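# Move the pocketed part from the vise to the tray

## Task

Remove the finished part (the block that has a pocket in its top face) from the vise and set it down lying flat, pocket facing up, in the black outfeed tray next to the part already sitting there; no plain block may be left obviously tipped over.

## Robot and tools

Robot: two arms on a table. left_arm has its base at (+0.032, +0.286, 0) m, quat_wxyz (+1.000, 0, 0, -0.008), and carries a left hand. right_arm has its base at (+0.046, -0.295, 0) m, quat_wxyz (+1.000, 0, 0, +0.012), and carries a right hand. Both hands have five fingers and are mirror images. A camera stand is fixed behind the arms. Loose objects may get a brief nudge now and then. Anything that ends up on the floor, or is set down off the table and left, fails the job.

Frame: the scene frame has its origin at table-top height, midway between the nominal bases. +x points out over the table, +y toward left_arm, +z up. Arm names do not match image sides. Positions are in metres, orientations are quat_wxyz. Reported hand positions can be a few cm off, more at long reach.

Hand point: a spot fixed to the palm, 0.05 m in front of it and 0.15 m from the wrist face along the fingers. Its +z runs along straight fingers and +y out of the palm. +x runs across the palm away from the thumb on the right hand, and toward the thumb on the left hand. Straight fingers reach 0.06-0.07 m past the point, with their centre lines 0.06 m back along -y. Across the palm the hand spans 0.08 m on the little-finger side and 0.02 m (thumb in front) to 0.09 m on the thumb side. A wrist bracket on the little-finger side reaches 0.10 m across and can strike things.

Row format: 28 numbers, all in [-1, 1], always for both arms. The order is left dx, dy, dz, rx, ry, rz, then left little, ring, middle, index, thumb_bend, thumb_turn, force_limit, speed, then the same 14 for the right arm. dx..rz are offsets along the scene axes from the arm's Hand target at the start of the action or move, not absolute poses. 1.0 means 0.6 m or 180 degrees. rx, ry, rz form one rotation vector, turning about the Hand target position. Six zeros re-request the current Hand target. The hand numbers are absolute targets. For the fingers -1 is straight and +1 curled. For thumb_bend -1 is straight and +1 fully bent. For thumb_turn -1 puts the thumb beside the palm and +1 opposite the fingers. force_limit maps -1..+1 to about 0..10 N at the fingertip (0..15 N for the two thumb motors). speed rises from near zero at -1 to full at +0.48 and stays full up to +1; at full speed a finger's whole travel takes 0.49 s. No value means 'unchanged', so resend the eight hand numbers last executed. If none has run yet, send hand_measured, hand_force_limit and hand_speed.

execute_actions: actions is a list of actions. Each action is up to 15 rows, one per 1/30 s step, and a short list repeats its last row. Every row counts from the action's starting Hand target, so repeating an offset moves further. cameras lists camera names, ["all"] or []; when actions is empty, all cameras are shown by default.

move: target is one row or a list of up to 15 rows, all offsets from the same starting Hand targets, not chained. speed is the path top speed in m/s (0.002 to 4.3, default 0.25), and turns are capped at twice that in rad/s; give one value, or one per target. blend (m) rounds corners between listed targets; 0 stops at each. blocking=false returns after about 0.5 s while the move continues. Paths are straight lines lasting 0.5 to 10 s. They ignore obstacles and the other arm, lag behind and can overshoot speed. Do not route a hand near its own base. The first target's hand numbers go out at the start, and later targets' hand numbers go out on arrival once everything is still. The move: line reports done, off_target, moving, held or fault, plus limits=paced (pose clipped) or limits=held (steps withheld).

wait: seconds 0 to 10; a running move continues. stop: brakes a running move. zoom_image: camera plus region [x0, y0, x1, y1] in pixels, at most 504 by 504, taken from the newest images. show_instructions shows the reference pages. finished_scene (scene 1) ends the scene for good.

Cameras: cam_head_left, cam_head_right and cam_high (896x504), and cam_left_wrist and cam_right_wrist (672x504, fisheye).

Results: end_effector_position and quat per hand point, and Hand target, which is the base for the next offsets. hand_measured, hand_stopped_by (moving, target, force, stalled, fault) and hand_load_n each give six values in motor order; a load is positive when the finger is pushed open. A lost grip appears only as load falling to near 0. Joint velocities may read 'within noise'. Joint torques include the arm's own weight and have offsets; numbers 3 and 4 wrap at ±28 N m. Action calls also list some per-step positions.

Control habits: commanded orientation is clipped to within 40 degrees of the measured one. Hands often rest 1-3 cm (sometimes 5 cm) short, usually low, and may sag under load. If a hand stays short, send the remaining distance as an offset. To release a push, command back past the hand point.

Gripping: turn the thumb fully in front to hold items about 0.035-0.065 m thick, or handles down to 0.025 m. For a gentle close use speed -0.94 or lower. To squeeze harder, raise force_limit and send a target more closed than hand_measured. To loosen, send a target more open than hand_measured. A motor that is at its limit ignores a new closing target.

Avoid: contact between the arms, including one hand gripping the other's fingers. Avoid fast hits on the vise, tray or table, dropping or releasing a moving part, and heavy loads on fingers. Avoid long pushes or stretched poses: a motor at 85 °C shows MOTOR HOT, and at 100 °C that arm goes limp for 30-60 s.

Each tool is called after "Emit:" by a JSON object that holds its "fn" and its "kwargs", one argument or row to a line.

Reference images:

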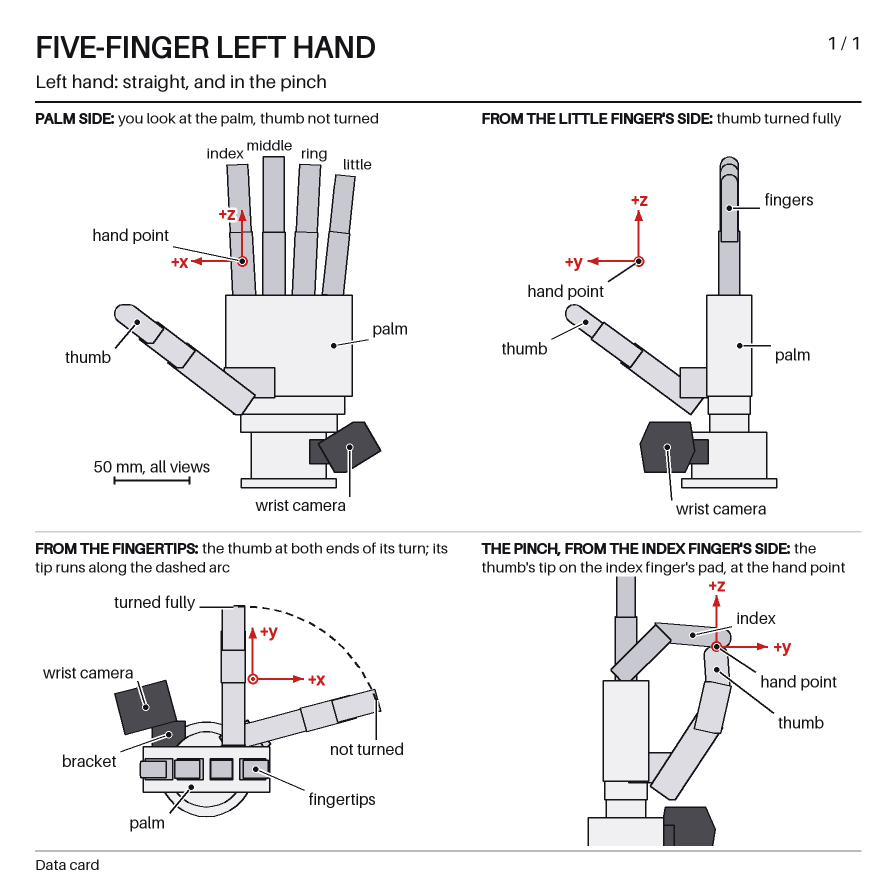

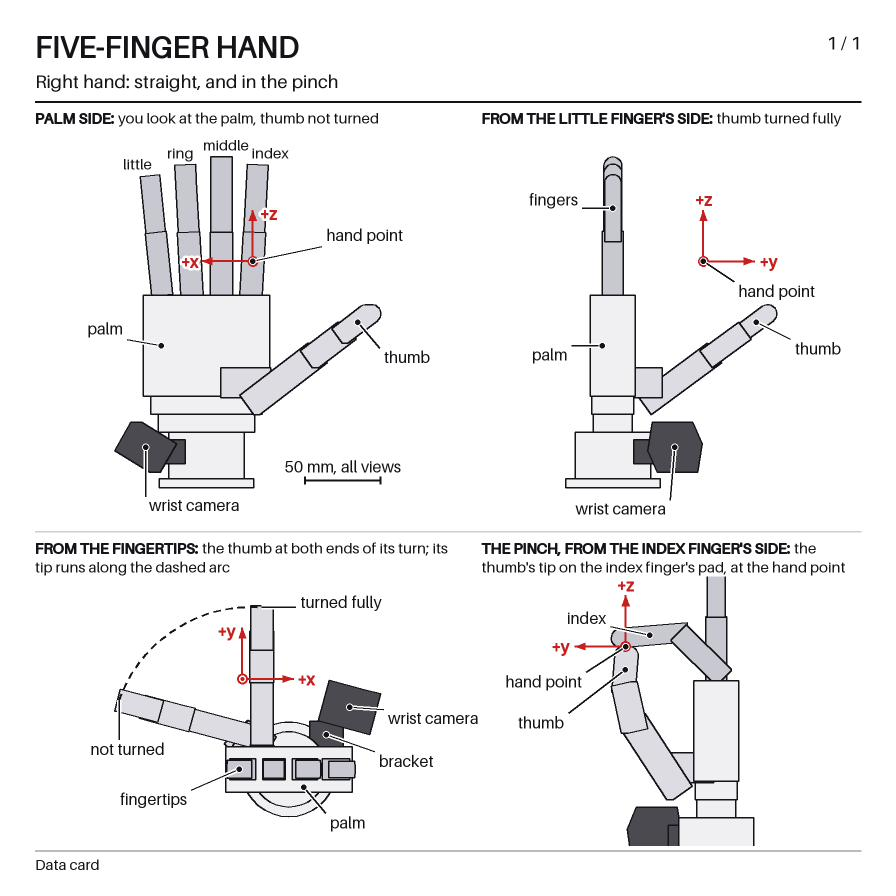

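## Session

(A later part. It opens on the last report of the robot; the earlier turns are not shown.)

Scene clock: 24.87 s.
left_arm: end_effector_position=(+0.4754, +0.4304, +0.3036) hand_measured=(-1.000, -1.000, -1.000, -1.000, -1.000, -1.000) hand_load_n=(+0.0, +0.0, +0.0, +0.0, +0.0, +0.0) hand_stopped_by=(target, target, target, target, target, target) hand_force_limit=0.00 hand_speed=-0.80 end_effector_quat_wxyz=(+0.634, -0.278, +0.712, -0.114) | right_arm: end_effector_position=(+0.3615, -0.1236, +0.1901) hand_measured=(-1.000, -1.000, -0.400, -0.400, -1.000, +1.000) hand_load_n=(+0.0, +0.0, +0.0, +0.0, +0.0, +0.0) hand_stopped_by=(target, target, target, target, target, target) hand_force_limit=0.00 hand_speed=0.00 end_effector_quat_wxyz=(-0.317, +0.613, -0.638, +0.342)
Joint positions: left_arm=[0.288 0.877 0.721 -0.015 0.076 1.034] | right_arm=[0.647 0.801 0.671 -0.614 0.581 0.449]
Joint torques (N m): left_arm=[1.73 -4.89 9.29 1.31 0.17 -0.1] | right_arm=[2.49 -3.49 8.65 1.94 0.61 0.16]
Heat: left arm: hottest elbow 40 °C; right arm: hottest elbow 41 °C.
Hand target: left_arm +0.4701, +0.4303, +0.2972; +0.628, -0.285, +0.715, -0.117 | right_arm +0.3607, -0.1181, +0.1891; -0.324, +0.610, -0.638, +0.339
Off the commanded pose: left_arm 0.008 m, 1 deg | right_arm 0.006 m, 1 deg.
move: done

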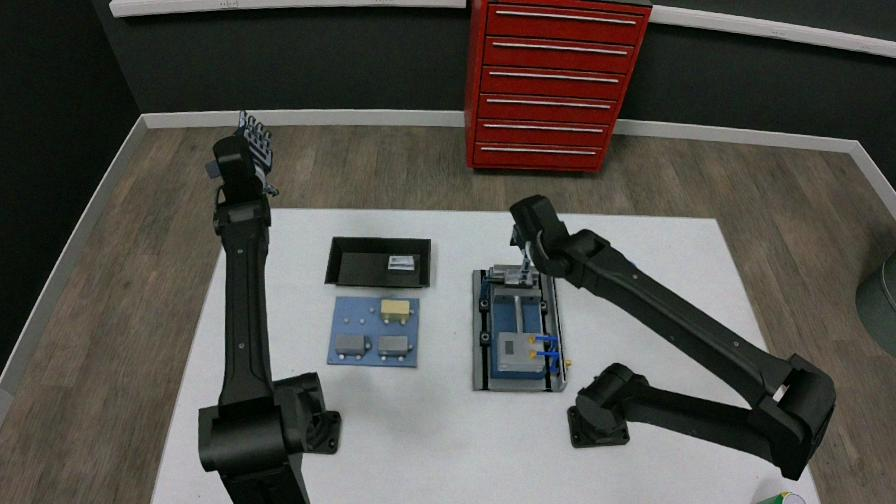

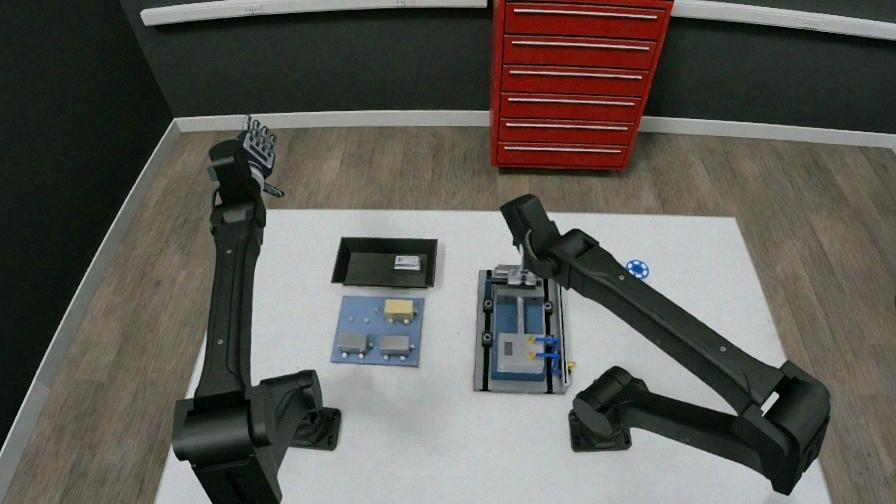

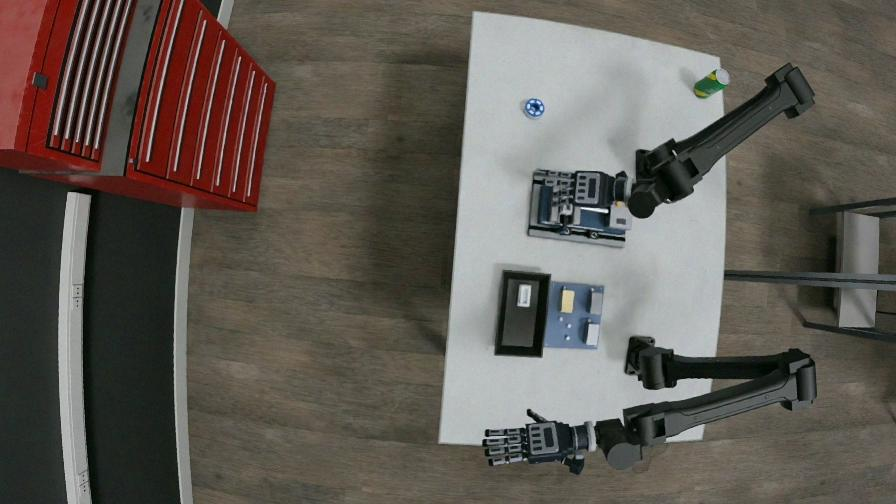

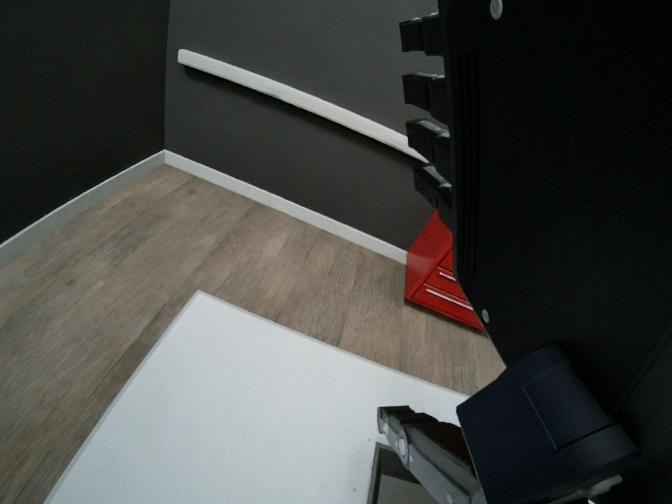

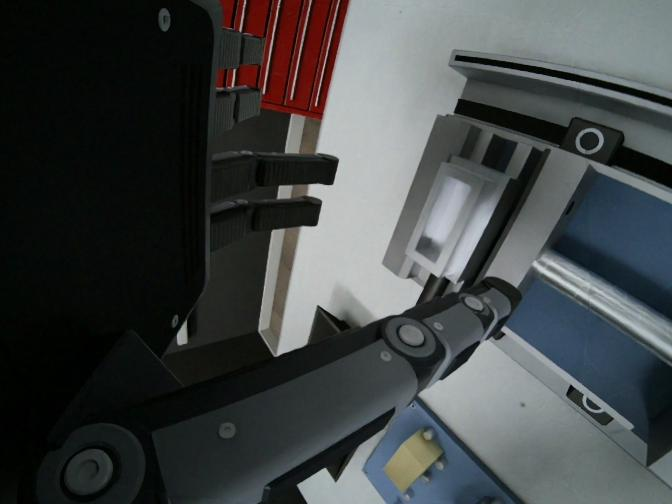

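Emit:
{"fn": "move", "kwargs": {
  "target": [0,0,0,0,0,0, -1,-1,-1,-1,-1,-1,0,-0.8, -0.0145,-0.0033,-0.0985,0,0,0,-1,-1,-0.4,-0.4,-1,1,0,0],
  "cameras": ["all"],
  "speed": 0.08
}}

Emit:
{"fn": "zoom_image", "kwargs": {
  "camera": "cam_right_wrist",
  "region": [300, 60, 600, 360]
}}

Emit:
{"fn": "zoom_image", "kwargs": {
  "camera": "cam_high",
  "region": [510, 150, 650, 250]
}}

Emit:
{"fn": "zoom_image", "kwargs": {
  "camera": "cam_head_left",
  "region": [470, 240, 570, 320]
}}

Emit:
{"fn": "zoom_image", "kwargs": {
  "camera": "cam_head_right",
  "region": [470, 240, 570, 320]
}}

Scene clock: 30.67 s.
left_arm: end_effector_position=(+0.4754, +0.4304, +0.3036) hand_measured=(-1.000, -1.000, -1.000, -1.000, -1.000, -1.000) hand_load_n=(+0.0, +0.0, +0.0, +0.0, +0.0, +0.0) hand_stopped_by=(target, target, target, target, target, target) hand_force_limit=0.00 hand_speed=-0.80 end_effector_quat_wxyz=(+0.634, -0.278, +0.712, -0.114) | right_arm: end_effector_position=(+0.3546, -0.1246, +0.1362) hand_measured=(-1.000, -1.000, -0.400, -0.400, -1.000, +1.000) hand_load_n=(+0.0, +0.0, +0.0, +0.0, +0.0, +0.0) hand_stopped_by=(target, target, target, target, target, target) hand_force_limit=0.00 hand_speed=0.00 end_effector_quat_wxyz=(-0.322, +0.610, -0.638, +0.343)
Joint positions: left_arm=[0.288 0.877 0.721 -0.015 0.076 1.034] | right_arm=[0.664 0.814 0.528 -0.452 0.596 0.463]
Joint torques (N m): left_arm=[1.67 -4.95 9.29 1.29 0.16 -0.11] | right_arm=[1.96 -3.08 7.92 1.89 0.51 0.19]
Heat: left arm: hottest elbow 41 °C; right arm: hottest elbow 41 °C.
Hand target: left_arm +0.4701, +0.4303, +0.2972; +0.628, -0.285, +0.715, -0.117 | right_arm +0.3518, -0.1200, +0.1299; -0.324, +0.611, -0.638, +0.339
Off the commanded pose: left_arm 0.008 m, 1 deg | right_arm 0.008 m, 1 deg.
move: done

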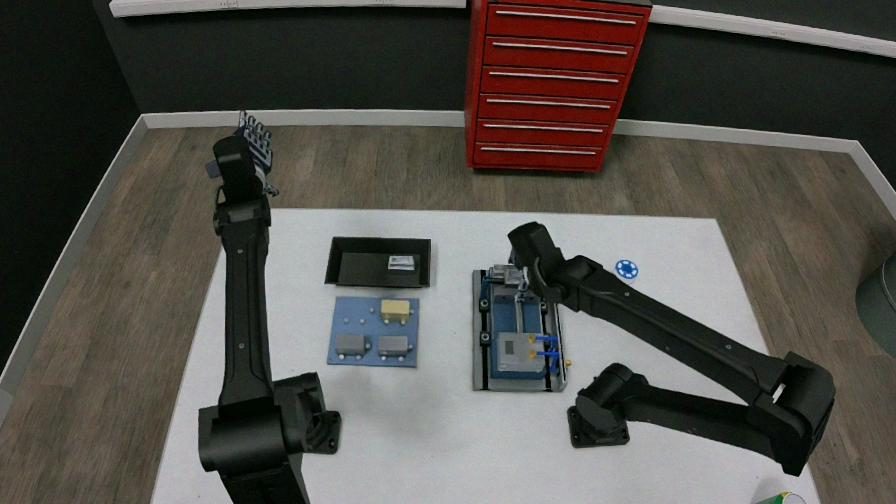

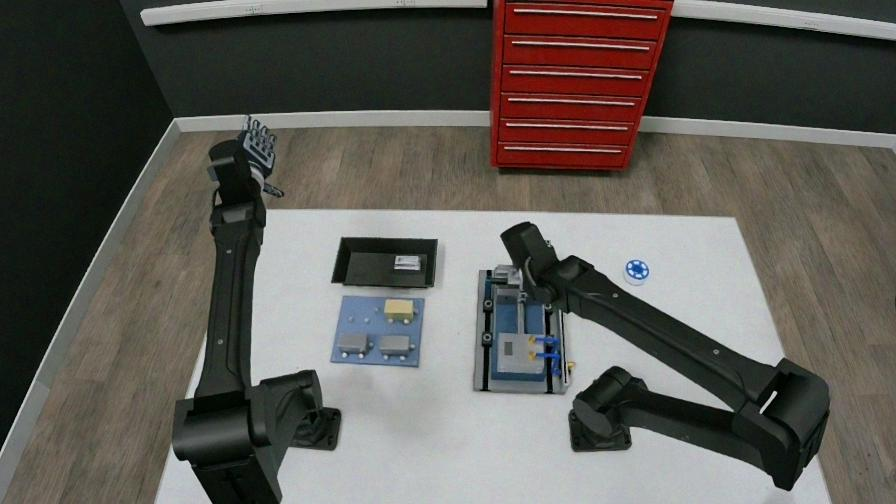

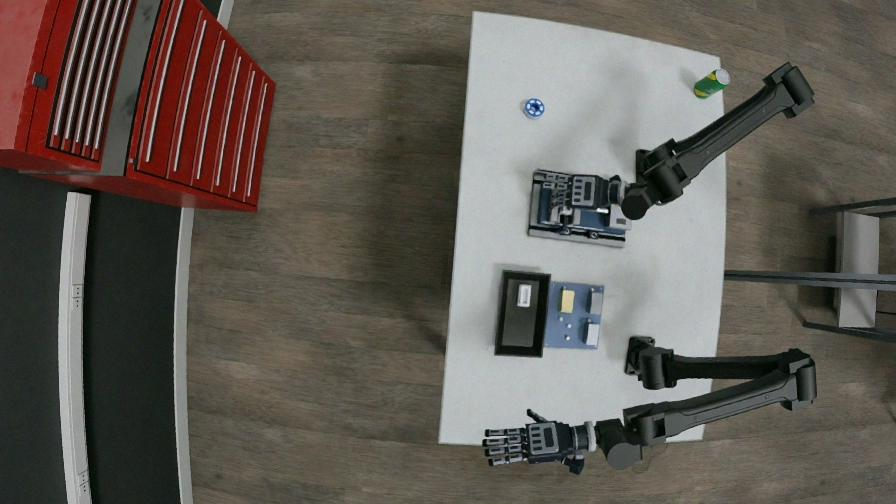

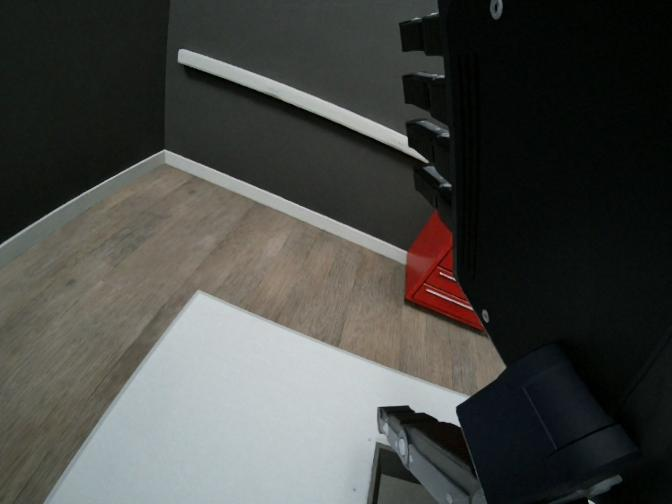

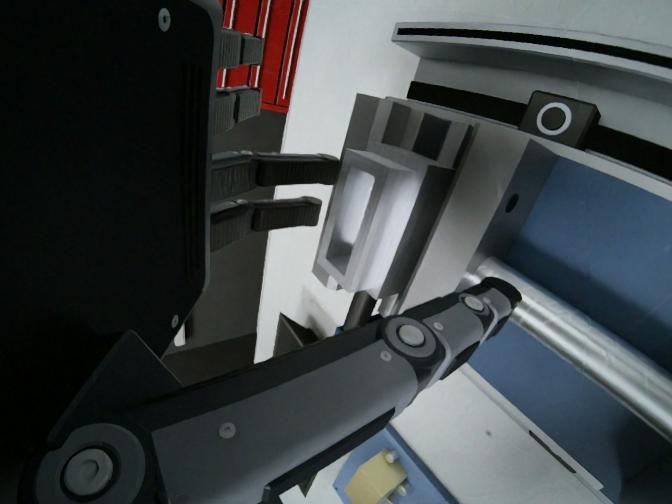

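Scaled by 1.680 from the camera's 672x504 image, which has a finer 960x720 frame.

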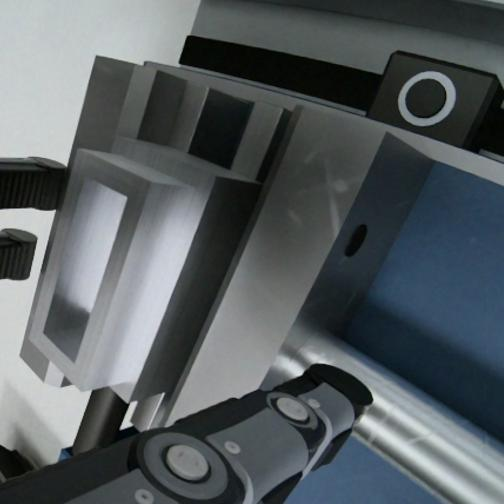

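Scaled by 3.600 from the camera's 896x504 image, which has a finer 1280x720 frame.

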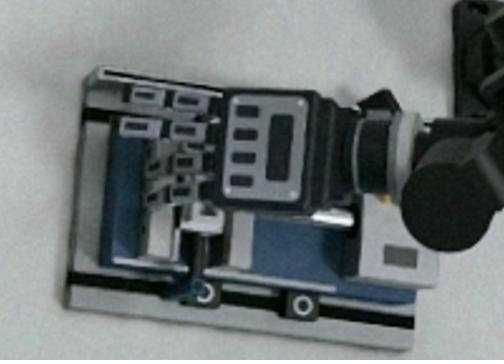

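Scaled by 5.040 from the camera's 896x504 image, which has a finer 1280x720 frame.

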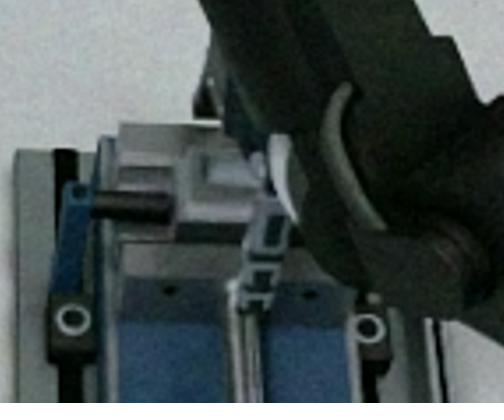

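Scaled by 5.040 from the camera's 896x504 image, which has a finer 1280x720 frame.

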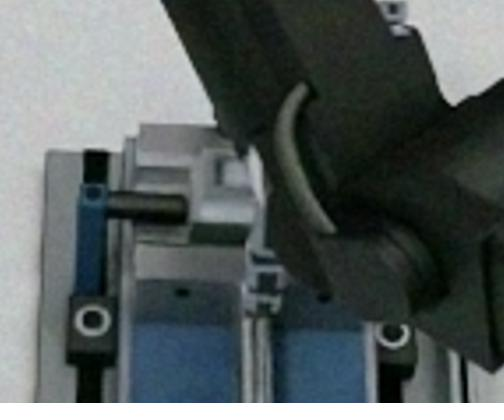

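Emit:
{"fn": "move", "kwargs": {
  "target": [0,0,0,0,0,0, -1,-1,-1,-1,-1,-1,0,-0.8, 0.008,-0.016,0.0,0,0,0,-1,-1,-0.4,-0.4,-1,1,0,0],
  "cameras": ["cam_high","cam_head_left","cam_head_right","cam_right_wrist"],
  "speed": 0.05
}}

Emit:
{"fn": "zoom_image", "kwargs": {
  "camera": "cam_right_wrist",
  "region": [300, 60, 600, 360]
}}

Emit:
{"fn": "zoom_image", "kwargs": {
  "camera": "cam_head_left",
  "region": [480, 250, 560, 314]
}}

Scene clock: 42.40 s.
left_arm: end_effector_position=(+0.4754, +0.4304, +0.3036) hand_measured=(-1.000, -1.000, -1.000, -1.000, -1.000, -1.000) hand_load_n=(+0.0, +0.0, +0.0, +0.0, +0.0, -0.5) hand_stopped_by=(target, target, target, target, target, target) hand_force_limit=0.00 hand_speed=-0.80 end_effector_quat_wxyz=(+0.634, -0.278, +0.712, -0.114) | right_arm: end_effector_position=(+0.3560, -0.1240, +0.1342) hand_measured=(-1.000, -1.000, -0.400, -0.400, -1.000, +1.000) hand_load_n=(+0.0, +0.0, +0.5, +0.0, +0.0, +0.0) hand_stopped_by=(target, target, target, target, target, target) hand_force_limit=0.00 hand_speed=0.00 end_effector_quat_wxyz=(-0.327, +0.610, -0.639, +0.335)
Joint positions: left_arm=[0.288 0.877 0.721 -0.015 0.076 1.034] | right_arm=[0.647 0.814 0.521 -0.435 0.567 0.458]
Joint torques (N m): left_arm=[1.67 -4.95 9.25 1.26 0.16 -0.1] | right_arm=[0.26 -4.07 7.76 1.81 0.37 -0.09]
Heat: left arm: hottest elbow 41 °C; right arm: hottest elbow 42 °C.
Hand target: left_arm +0.4701, +0.4303, +0.2972; +0.628, -0.285, +0.715, -0.117 | right_arm +0.3566, -0.1296, +0.1300; -0.325, +0.611, -0.638, +0.339
Off the commanded pose: left_arm 0.008 m, 1 deg | right_arm 0.007 m, 1 deg.
move: done
Images, in order (width x height): cam_head_left 896x504, cam_head_right 896x504, cam_high 896x504, cam_right_wrist 672x504.

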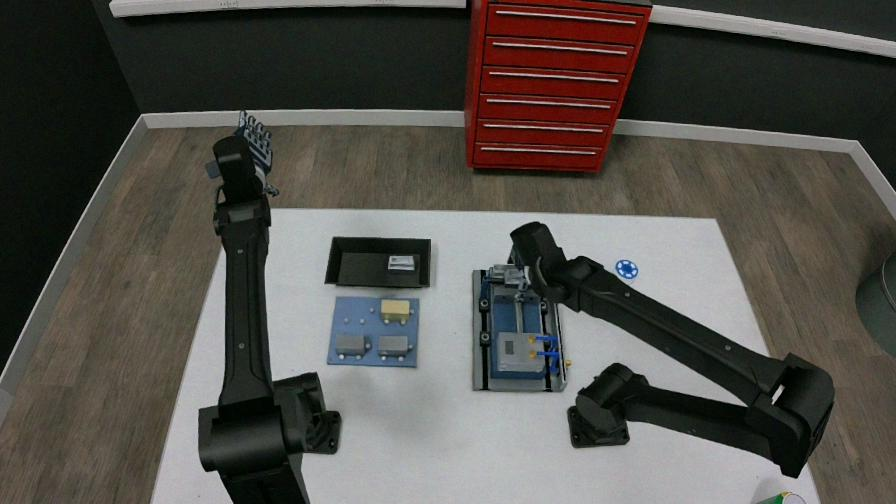

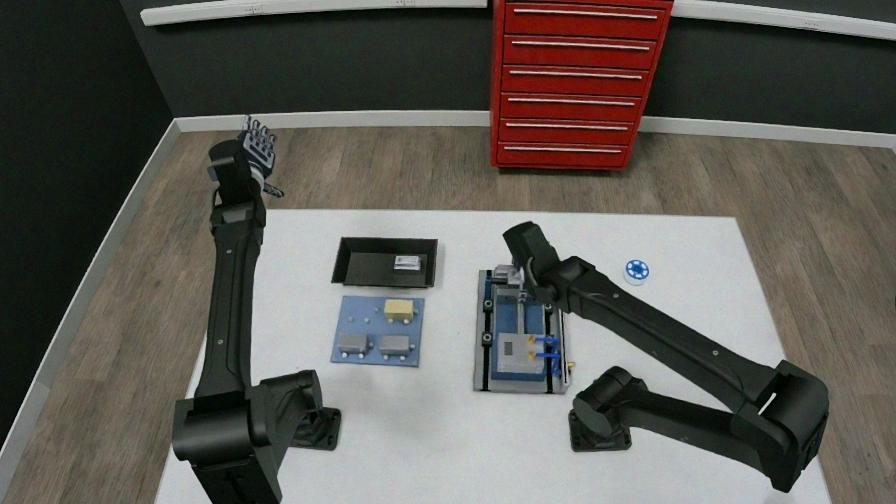

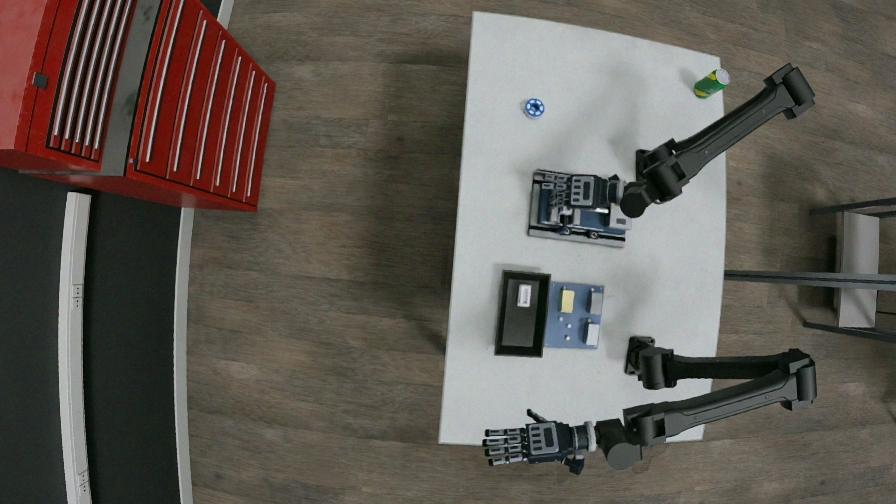

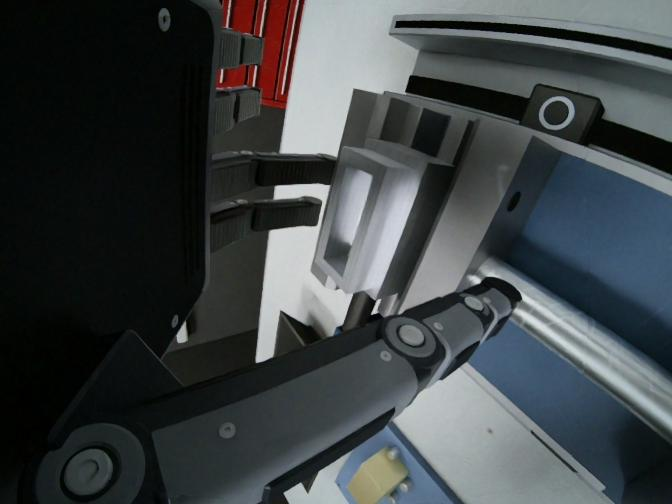

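Scaled by 1.680 from the camera's 672x504 image, which has a finer 960x720 frame.

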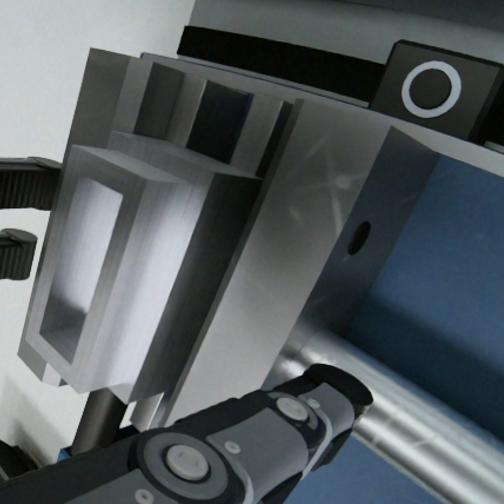

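Scaled by 6.300 from the camera's 896x504 image, which has a finer 1280x720 frame.

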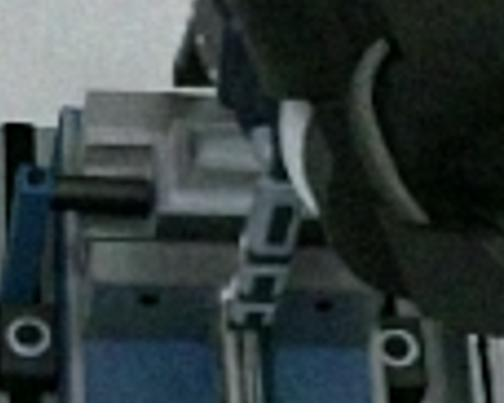

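Emit:
{"fn": "zoom_image", "kwargs": {
  "camera": "cam_right_wrist",
  "region": [310, 130, 470, 310]
}}

Scaled by 2.800 from the camera's 672x504 image, which has a finer 960x720 frame.

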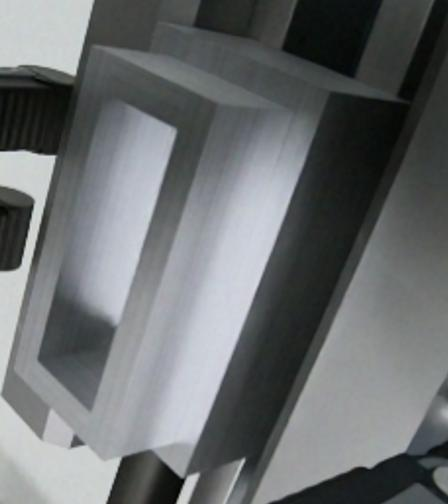

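Emit:
{"fn": "move", "kwargs": {
  "target": [
    [0,0,0,0,0,0, -1,-1,-1,-1,-1,-1,0,-0.8, 0.0,0.0,0.058,0,0,0,-1,-1,-0.4,-0.4,-1,1,0,0],
    [0,0,0,0,0,0, -1,-1,-1,-1,-1,-1,0,-0.8, 0.027,0.0,0.058,0,0,0,-1,-1,-0.4,-0.4,-1,1,0,0]
  ],
  "cameras": ["cam_high","cam_head_left","cam_head_right","cam_right_wrist"],
  "speed": 0.08
}}

Emit:
{"fn": "zoom_image", "kwargs": {
  "camera": "cam_right_wrist",
  "region": [280, 60, 580, 360]
}}

Emit:
{"fn": "zoom_image", "kwargs": {
  "camera": "cam_head_left",
  "region": [480, 250, 560, 314]
}}

Scene clock: 49.83 s.
left_arm: end_effector_position=(+0.4754, +0.4304, +0.3036) hand_measured=(-1.000, -1.000, -1.000, -1.000, -1.000, -1.000) hand_load_n=(+0.0, +0.0, +0.0, +0.0, +0.0, +0.0) hand_stopped_by=(target, target, target, target, target, target) hand_force_limit=0.00 hand_speed=-0.80 end_effector_quat_wxyz=(+0.634, -0.278, +0.712, -0.114) | right_arm: end_effector_position=(+0.3550, -0.1370, +0.1364) hand_measured=(-1.000, -1.000, -0.400, -0.400, -1.000, +1.000) hand_load_n=(+0.0, +0.0, +1.0, +0.0, +0.0, +0.0) hand_stopped_by=(target, target, target, target, target, target) hand_force_limit=0.00 hand_speed=0.00 end_effector_quat_wxyz=(-0.304, +0.621, -0.641, +0.333)
Joint positions: left_arm=[0.288 0.877 0.721 -0.015 0.076 1.034] | right_arm=[0.607 0.809 0.546 -0.501 0.539 0.429]
Joint torques (N m): left_arm=[1.67 -5.01 9.24 1.26 0.18 -0.1] | right_arm=[0.09 -2.84 13.11 1.58 0.3 -0.1]
Heat: left arm: hottest elbow 42 °C; right arm: hottest elbow 42 °C.
Hand target: left_arm +0.4701, +0.4303, +0.2972; +0.628, -0.285, +0.715, -0.117 | right_arm +0.3728, -0.1296, +0.1647; -0.324, +0.611, -0.638, +0.339
Off the commanded pose: left_arm 0.008 m, 1 deg | right_arm 0.034 m, 3 deg.
move: off_target (right_arm)
Images, in order (width x height): cam_head_left 896x504, cam_head_right 896x504, cam_high 896x504, cam_right_wrist 672x504.

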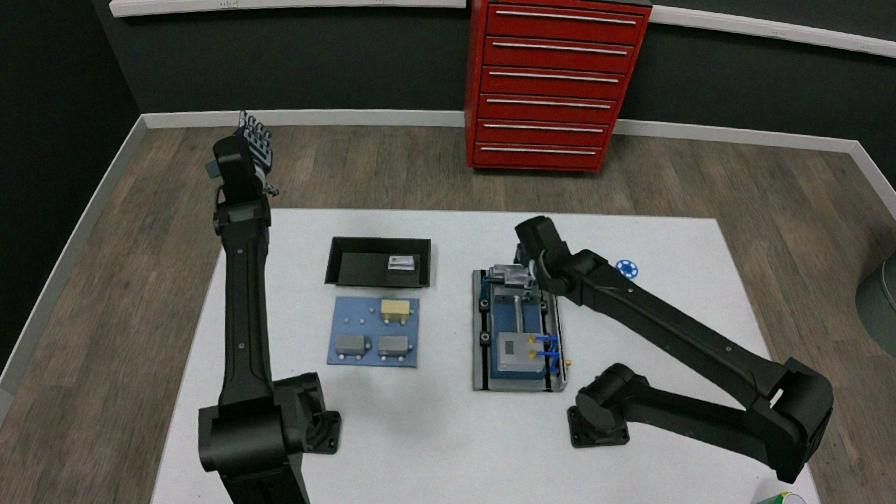

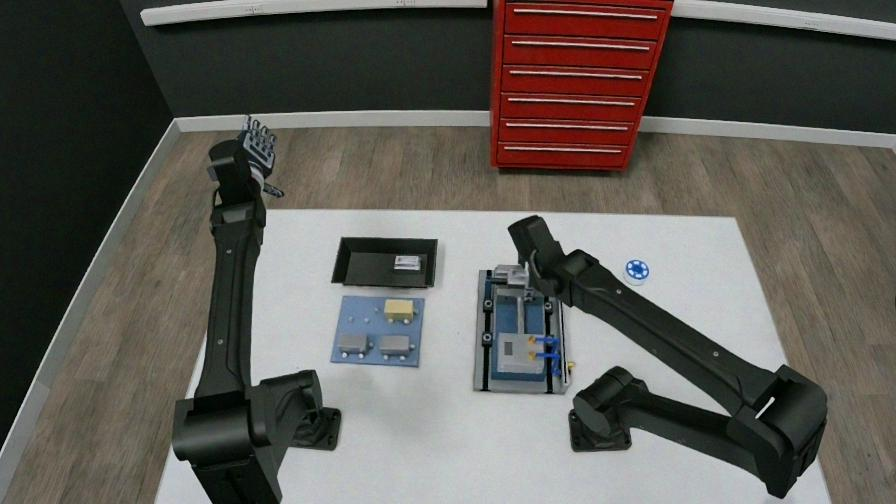

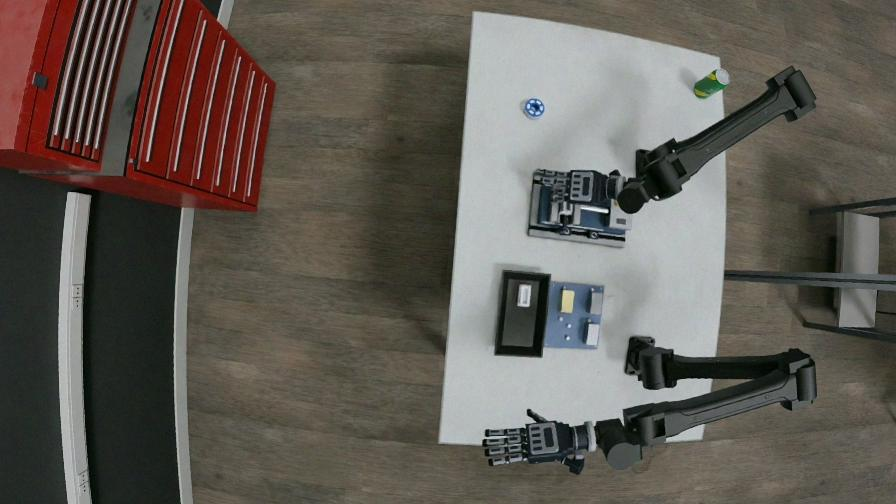

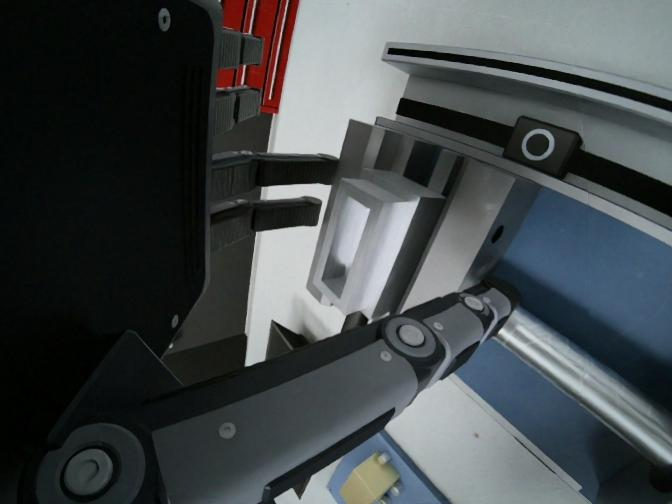

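Scaled by 1.680 from the camera's 672x504 image, which has a finer 960x720 frame.

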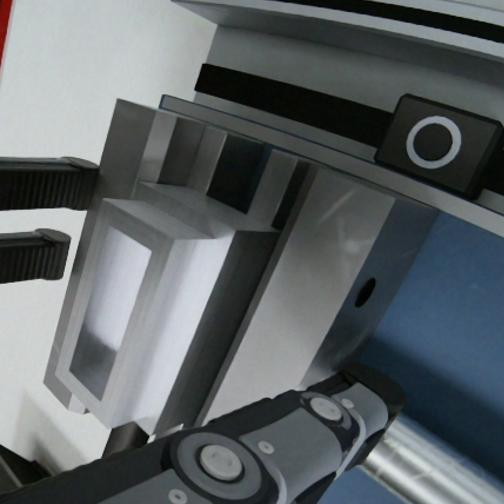

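Scaled by 6.300 from the camera's 896x504 image, which has a finer 1280x720 frame.

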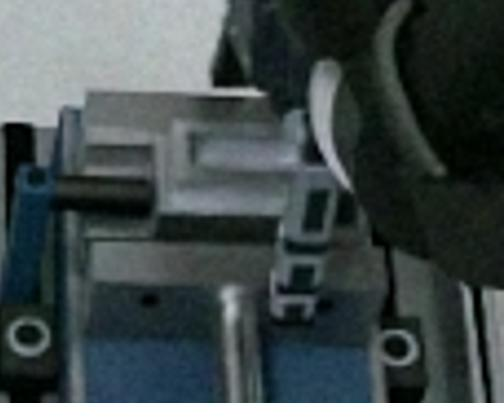

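Emit:
{"fn": "move", "kwargs": {
  "target": [0,0,0,0,0,0, -1,-1,-1,-1,-1,-1,0,-0.8, -0.01,0.021,0.05,0,0,0,-1,-1,-0.4,-0.4,-1,1,0,0],
  "cameras": ["cam_head_left","cam_right_wrist"],
  "speed": 0.08
}}

Emit:
{"fn": "zoom_image", "kwargs": {
  "camera": "cam_right_wrist",
  "region": [280, 60, 580, 360]
}}

Emit:
{"fn": "zoom_image", "kwargs": {
  "camera": "cam_head_left",
  "region": [480, 250, 560, 314]
}}

Scene clock: 51.47 s.
left_arm: end_effector_position=(+0.4754, +0.4304, +0.3036) hand_measured=(-1.000, -1.000, -1.000, -1.000, -1.000, -1.000) hand_load_n=(-0.5, +0.0, +0.0, +0.0, +0.0, +0.0) hand_stopped_by=(target, target, target, target, target, target) hand_force_limit=0.00 hand_speed=-0.80 end_effector_quat_wxyz=(+0.634, -0.278, +0.712, -0.114) | right_arm: end_effector_position=(+0.3548, -0.1321, +0.1619) hand_measured=(-1.000, -1.000, -0.400, -0.400, -1.000, +1.000) hand_load_n=(+0.0, +0.0, +0.0, +0.0, +0.0, +0.0) hand_stopped_by=(target, target, target, target, target, target) hand_force_limit=0.00 hand_speed=0.00 end_effector_quat_wxyz=(-0.297, +0.625, -0.638, +0.339)
Joint positions: left_arm=[0.288 0.877 0.721 -0.015 0.076 1.034] | right_arm=[0.635 0.809 0.619 -0.594 0.571 0.438]
Joint torques (N m): left_arm=[1.67 -5.19 9.28 1.31 0.17 -0.11] | right_arm=[2.61 -3.25 13.7 1.13 0.62 0.15]
Heat: left arm: hottest elbow 42 °C; right arm: hottest elbow 42 °C.
Hand target: left_arm +0.4701, +0.4303, +0.2972; +0.628, -0.285, +0.715, -0.117 | right_arm +0.3669, -0.1169, +0.1948; -0.324, +0.611, -0.638, +0.339
Off the commanded pose: left_arm 0.008 m, 1 deg | right_arm 0.038 m, 4 deg.
move: off_target (right_arm)
Images, in order (width x height): cam_head_left 896x504, cam_right_wrist 672x504.

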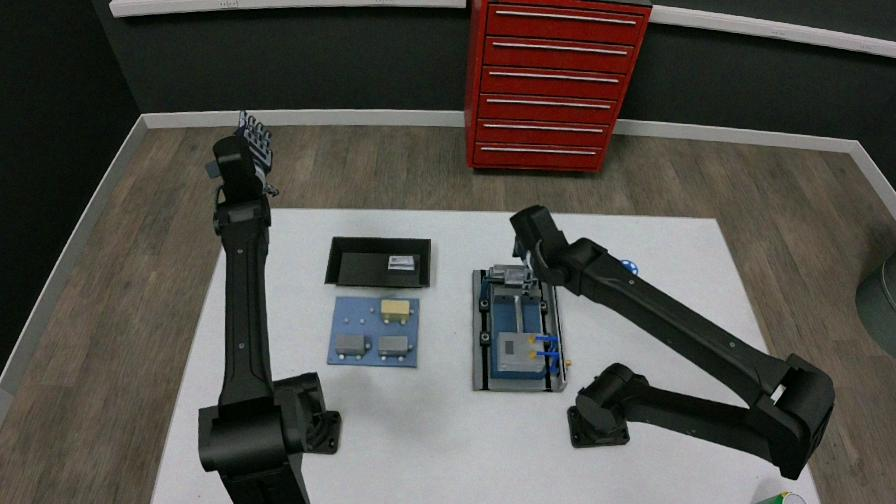

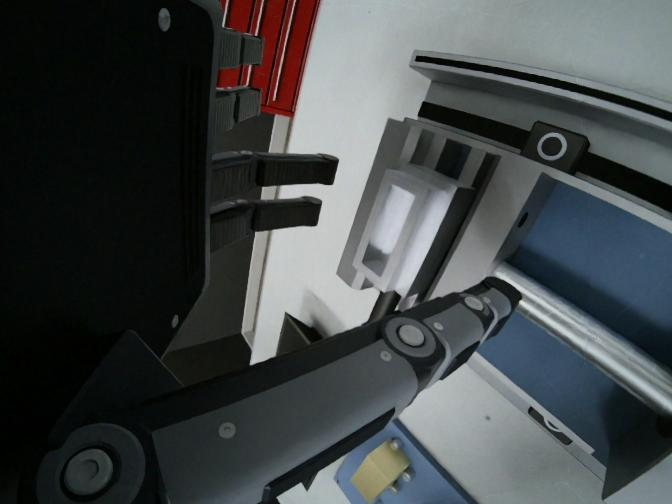

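Scaled by 1.680 from the camera's 672x504 image, which has a finer 960x720 frame.

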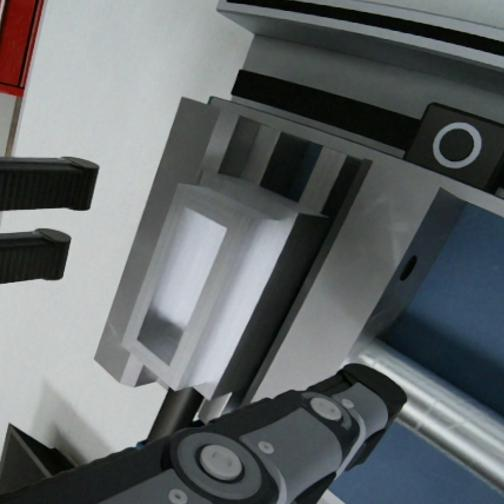

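Scaled by 6.300 from the camera's 896x504 image, which has a finer 1280x720 frame.

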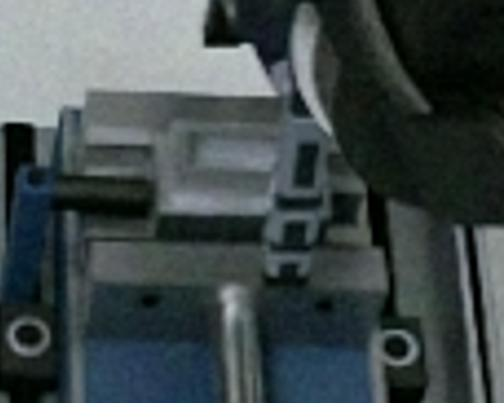

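Emit:
{"fn": "move", "kwargs": {
  "target": [0,0,0,0,0,0, -1,-1,-1,-1,-1,-1,0,-0.8, -0.003,0.0057,-0.066,0,0,0,-1,-1,-0.4,-0.4,-1,1,0,0],
  "cameras": ["cam_head_left","cam_right_wrist"],
  "speed": 0.08
}}

Emit:
{"fn": "zoom_image", "kwargs": {
  "camera": "cam_right_wrist",
  "region": [280, 60, 580, 360]
}}

Emit:
{"fn": "zoom_image", "kwargs": {
  "camera": "cam_head_left",
  "region": [480, 250, 560, 314]
}}

Scene clock: 54.43 s.
left_arm: end_effector_position=(+0.4754, +0.4304, +0.3036) hand_measured=(-1.000, -1.000, -1.000, -1.000, -1.000, -1.000) hand_load_n=(+0.0, +0.0, +0.0, +0.0, +0.0, +0.0) hand_stopped_by=(target, target, target, target, target, target) hand_force_limit=0.00 hand_speed=-0.80 end_effector_quat_wxyz=(+0.634, -0.278, +0.712, -0.114) | right_arm: end_effector_position=(+0.3671, -0.1185, +0.1600) hand_measured=(-1.000, -1.000, -0.400, -0.400, -1.000, +1.000) hand_load_n=(+0.0, -0.5, +0.0, +0.0, +0.0, +0.0) hand_stopped_by=(target, target, target, target, target, target) hand_force_limit=0.00 hand_speed=0.00 end_effector_quat_wxyz=(-0.321, +0.611, -0.638, +0.342)
Joint positions: left_arm=[0.288 0.877 0.721 -0.015 0.076 1.034] | right_arm=[0.649 0.841 0.605 -0.499 0.583 0.451]
Joint torques (N m): left_arm=[1.73 -5.01 9.26 1.31 0.18 -0.11] | right_arm=[2.37 -3.25 8.12 1.8 0.59 0.15]
Heat: left arm: hottest elbow 42 °C; right arm: hottest elbow 42 °C.
Hand target: left_arm +0.4701, +0.4303, +0.2972; +0.628, -0.285, +0.715, -0.117 | right_arm +0.3651, -0.1136, +0.1550; -0.324, +0.611, -0.638, +0.339
Off the commanded pose: left_arm 0.008 m, 1 deg | right_arm 0.007 m, 1 deg.
move: done
Images, in order (width x height): cam_head_left 896x504, cam_right_wrist 672x504.

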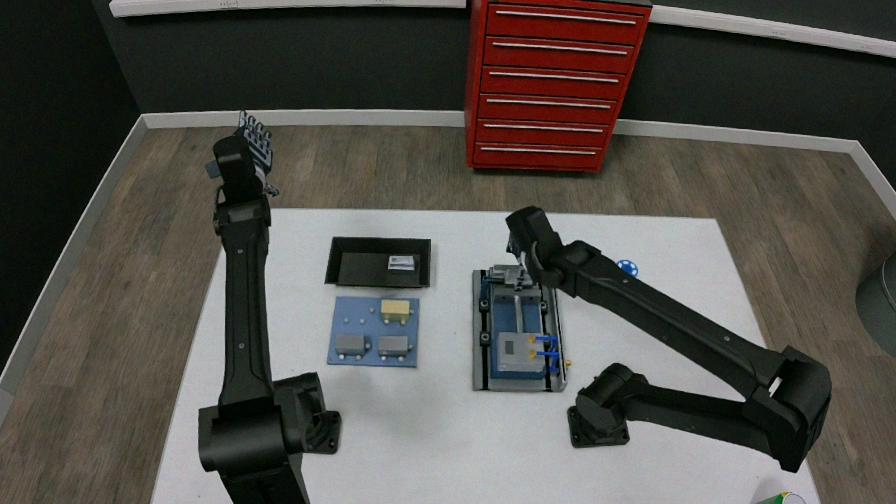

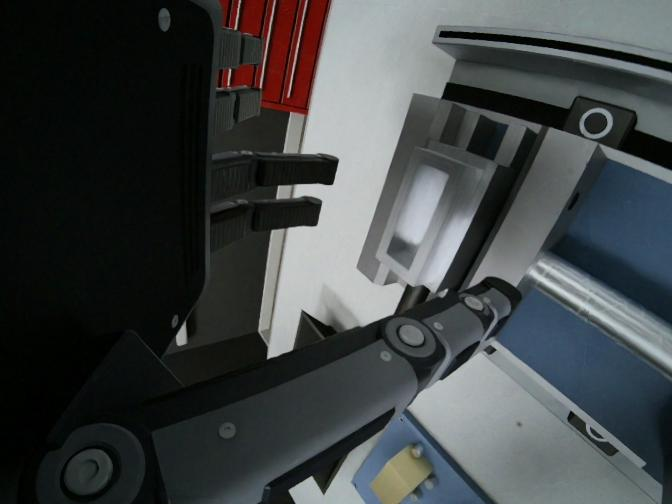

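Scaled by 1.680 from the camera's 672x504 image, which has a finer 960x720 frame.

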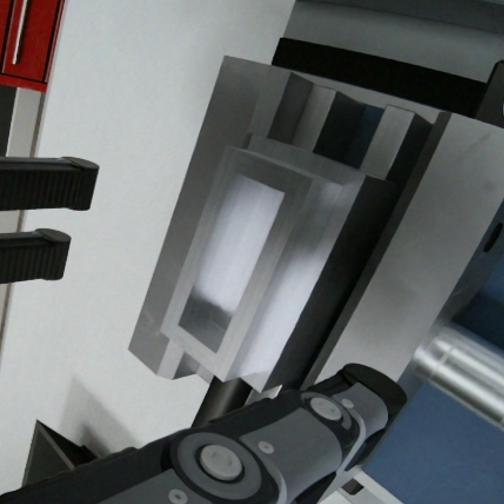

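Scaled by 6.300 from the camera's 896x504 image, which has a finer 1280x720 frame.

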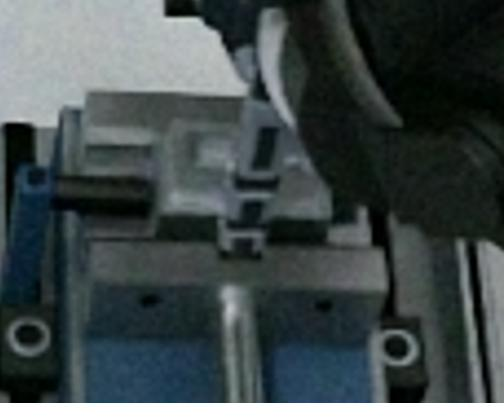

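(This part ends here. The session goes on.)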